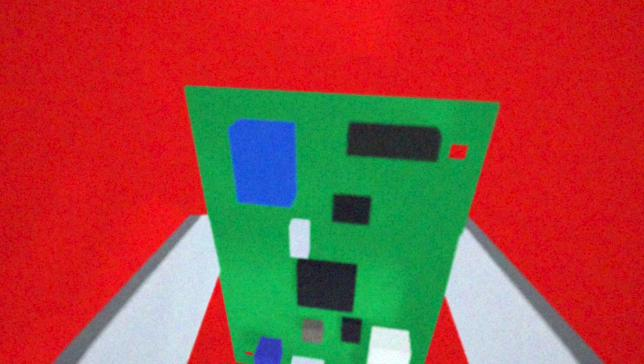

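move(
  joints={"torso_squat_rad":0.411},
  min_time_s=1,
  cameras=[],
)

move(
  joints={"right_gripper_m":0.082},
  cameras=["right_wrist_camera"],
)

Scene clock: 775.07 s.
Joint torques (N m): left_arm=[-7.62 2.71 8.54 3.5 0.17 0 0.43] | right_arm=[-24.72 -3.66 -3.72 1.68 -0.19 -0.62 0.29]
External joint torques (N m): left_arm=[0.25 -0.41 0.41 -0.41 0.15 0.07 0.43] | right_arm=[0.45 2.48 -1.36 0.81 -0.55 -0.36 0.29]
Motor temperatures (°C): left_arm=[29 31 29 32 37 34 40] | right_arm=[36 33 29 31 45 35 35]
Wrist force (N): left_arm=[-1.8 0.8 -9.4] | right_arm=[1.3 11.1 -13.4]
Wrist torque (N m): left_arm=[-0.13 -0.41 -0.18] | right_arm=[-0.13 0.78 0.53]
Wrist force, peak (N): left_arm=[-1.9 0.8 -9.8] | right_arm=[1.1 11.0 -14.2]
move: done
base_odometry: x=+2.289 y=+0.617 heading=+0.606
lidar_m: 0.59 0.27 0.32 0.77 3.39 4.23 4.19 1.90 1.40 0.96 0.97 0.91
base_status: not commanded
joint_positions: torso_squat_rad=+0.411 torso_shift_rad=+0.000 torso_pitch_rad=+0.350 torso_yaw_rad=+0.000 left_shoulder_pitch_rad=-1.905 left_shoulder_roll_rad=+1.941 left_shoulder_yaw_rad=-1.193 left_elbow_rad=-2.249 left_forearm_roll_rad=+2.042 left_wrist_pitch_rad=+1.619 left_hand_roll_rad=+0.851 left_gripper_m=+0.000 right_shoulder_pitch_rad=-1.639 right_shoulder_roll_rad=-0.095 right_shoulder_yaw_rad=+1.442 right_elbow_rad=-0.267 right_forearm_roll_rad=-1.523 right_wrist_pitch_rad=+1.073 right_hand_roll_rad=-0.685 right_gripper_m=+0.070 head_pan_rad=+0.000 head_tilt_rad=+0.750
joint_status: all done
wheel_motors_off: 0
motor_effort: left_wheel=+2(2) right_wheel=-2(5)
contact_limits: right_gripper_m 672 mA
chest: x=-0.1220 y=-0.0007 z=+1.2129 quat_wxyz=(+0.985, +0.000, +0.174, +0.000) (m; base frame)
left_hand: x=+0.1500 y=+0.2993 z=+1.1836 quat_wxyz=(+1.000, +0.000, -0.001, +0.000) (m; base frame)
right_hand: x=+0.3916 y=-0.0165 z=+0.8635 quat_wxyz=(+0.997, +0.007, -0.066, -0.043) (m; base frame)
pictures: none
No camera images: "cameras" was empty.

Scene clock: 775.67 s.
Joint torques (N m): left_arm=[-7.63 2.86 8.42 3.48 0.13 -0.05 0.39] | right_arm=[-24.7 -3.89 -3.65 1.77 -0.2 -0.57 0.42]
External joint torques (N m): left_arm=[0.24 -0.25 0.29 -0.43 0.1 0.02 0.39] | right_arm=[0.47 2.25 -1.3 0.9 -0.56 -0.31 0.41]
Motor temperatures (°C): left_arm=[29 31 29 32 37 34 40] | right_arm=[36 33 29 31 45 35 35]
Wrist force (N): left_arm=[-1.9 0.5 -9.5] | right_arm=[1.4 11.1 -12.9]
Wrist torque (N m): left_arm=[-0.11 -0.42 -0.20] | right_arm=[-0.13 0.78 0.54]
Wrist force, peak (N): left_arm=[-2.0 0.5 -9.8] | right_arm=[1.0 10.9 -13.7]
move: done
base_odometry: x=+2.289 y=+0.617 heading=+0.606
lidar_m: 0.58 0.27 0.31 0.77 3.39 4.22 4.18 1.91 1.39 0.96 0.97 0.90
base_status: not commanded
joint_positions: torso_squat_rad=+0.411 torso_shift_rad=+0.000 torso_pitch_rad=+0.350 torso_yaw_rad=+0.000 left_shoulder_pitch_rad=-1.905 left_shoulder_roll_rad=+1.941 left_shoulder_yaw_rad=-1.193 left_elbow_rad=-2.249 left_forearm_roll_rad=+2.042 left_wrist_pitch_rad=+1.619 left_hand_roll_rad=+0.851 left_gripper_m=+0.000 right_shoulder_pitch_rad=-1.639 right_shoulder_roll_rad=-0.095 right_shoulder_yaw_rad=+1.442 right_elbow_rad=-0.267 right_forearm_roll_rad=-1.523 right_wrist_pitch_rad=+1.073 right_hand_roll_rad=-0.685 right_gripper_m=+0.082 head_pan_rad=+0.000 head_tilt_rad=+0.750
joint_status: all done
wheel_motors_off: 0
motor_effort: left_wheel=+2(2) right_wheel=-3(5)
contact_limits: right_gripper_m 672 mA
chest: x=-0.1220 y=-0.0007 z=+1.2129 quat_wxyz=(+0.985, +0.000, +0.174, +0.000) (m; base frame)
left_hand: x=+0.1500 y=+0.2993 z=+1.1836 quat_wxyz=(+1.000, +0.000, -0.001, +0.000) (m; base frame)
right_hand: x=+0.3916 y=-0.0165 z=+0.8635 quat_wxyz=(+0.997, +0.007, -0.066, -0.043) (m; base frame)
pictures: right_wrist_camera
camera_calibration:
right_wrist_camera: T_world_to_cam=[[-0.983132, 0.107531, -0.147947, 0.516952], [0.0279496, 0.887739, 0.459497, -0.359852], [0.180748, 0.447611, -0.875771, 0.764586], [0, 0, 0, 1]] pos_world=[0.380093, -0.078371, 0.911435]

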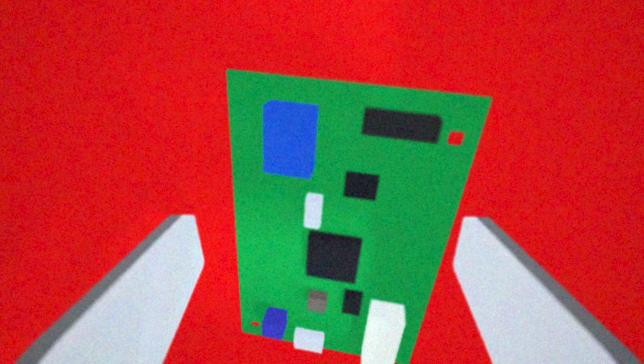

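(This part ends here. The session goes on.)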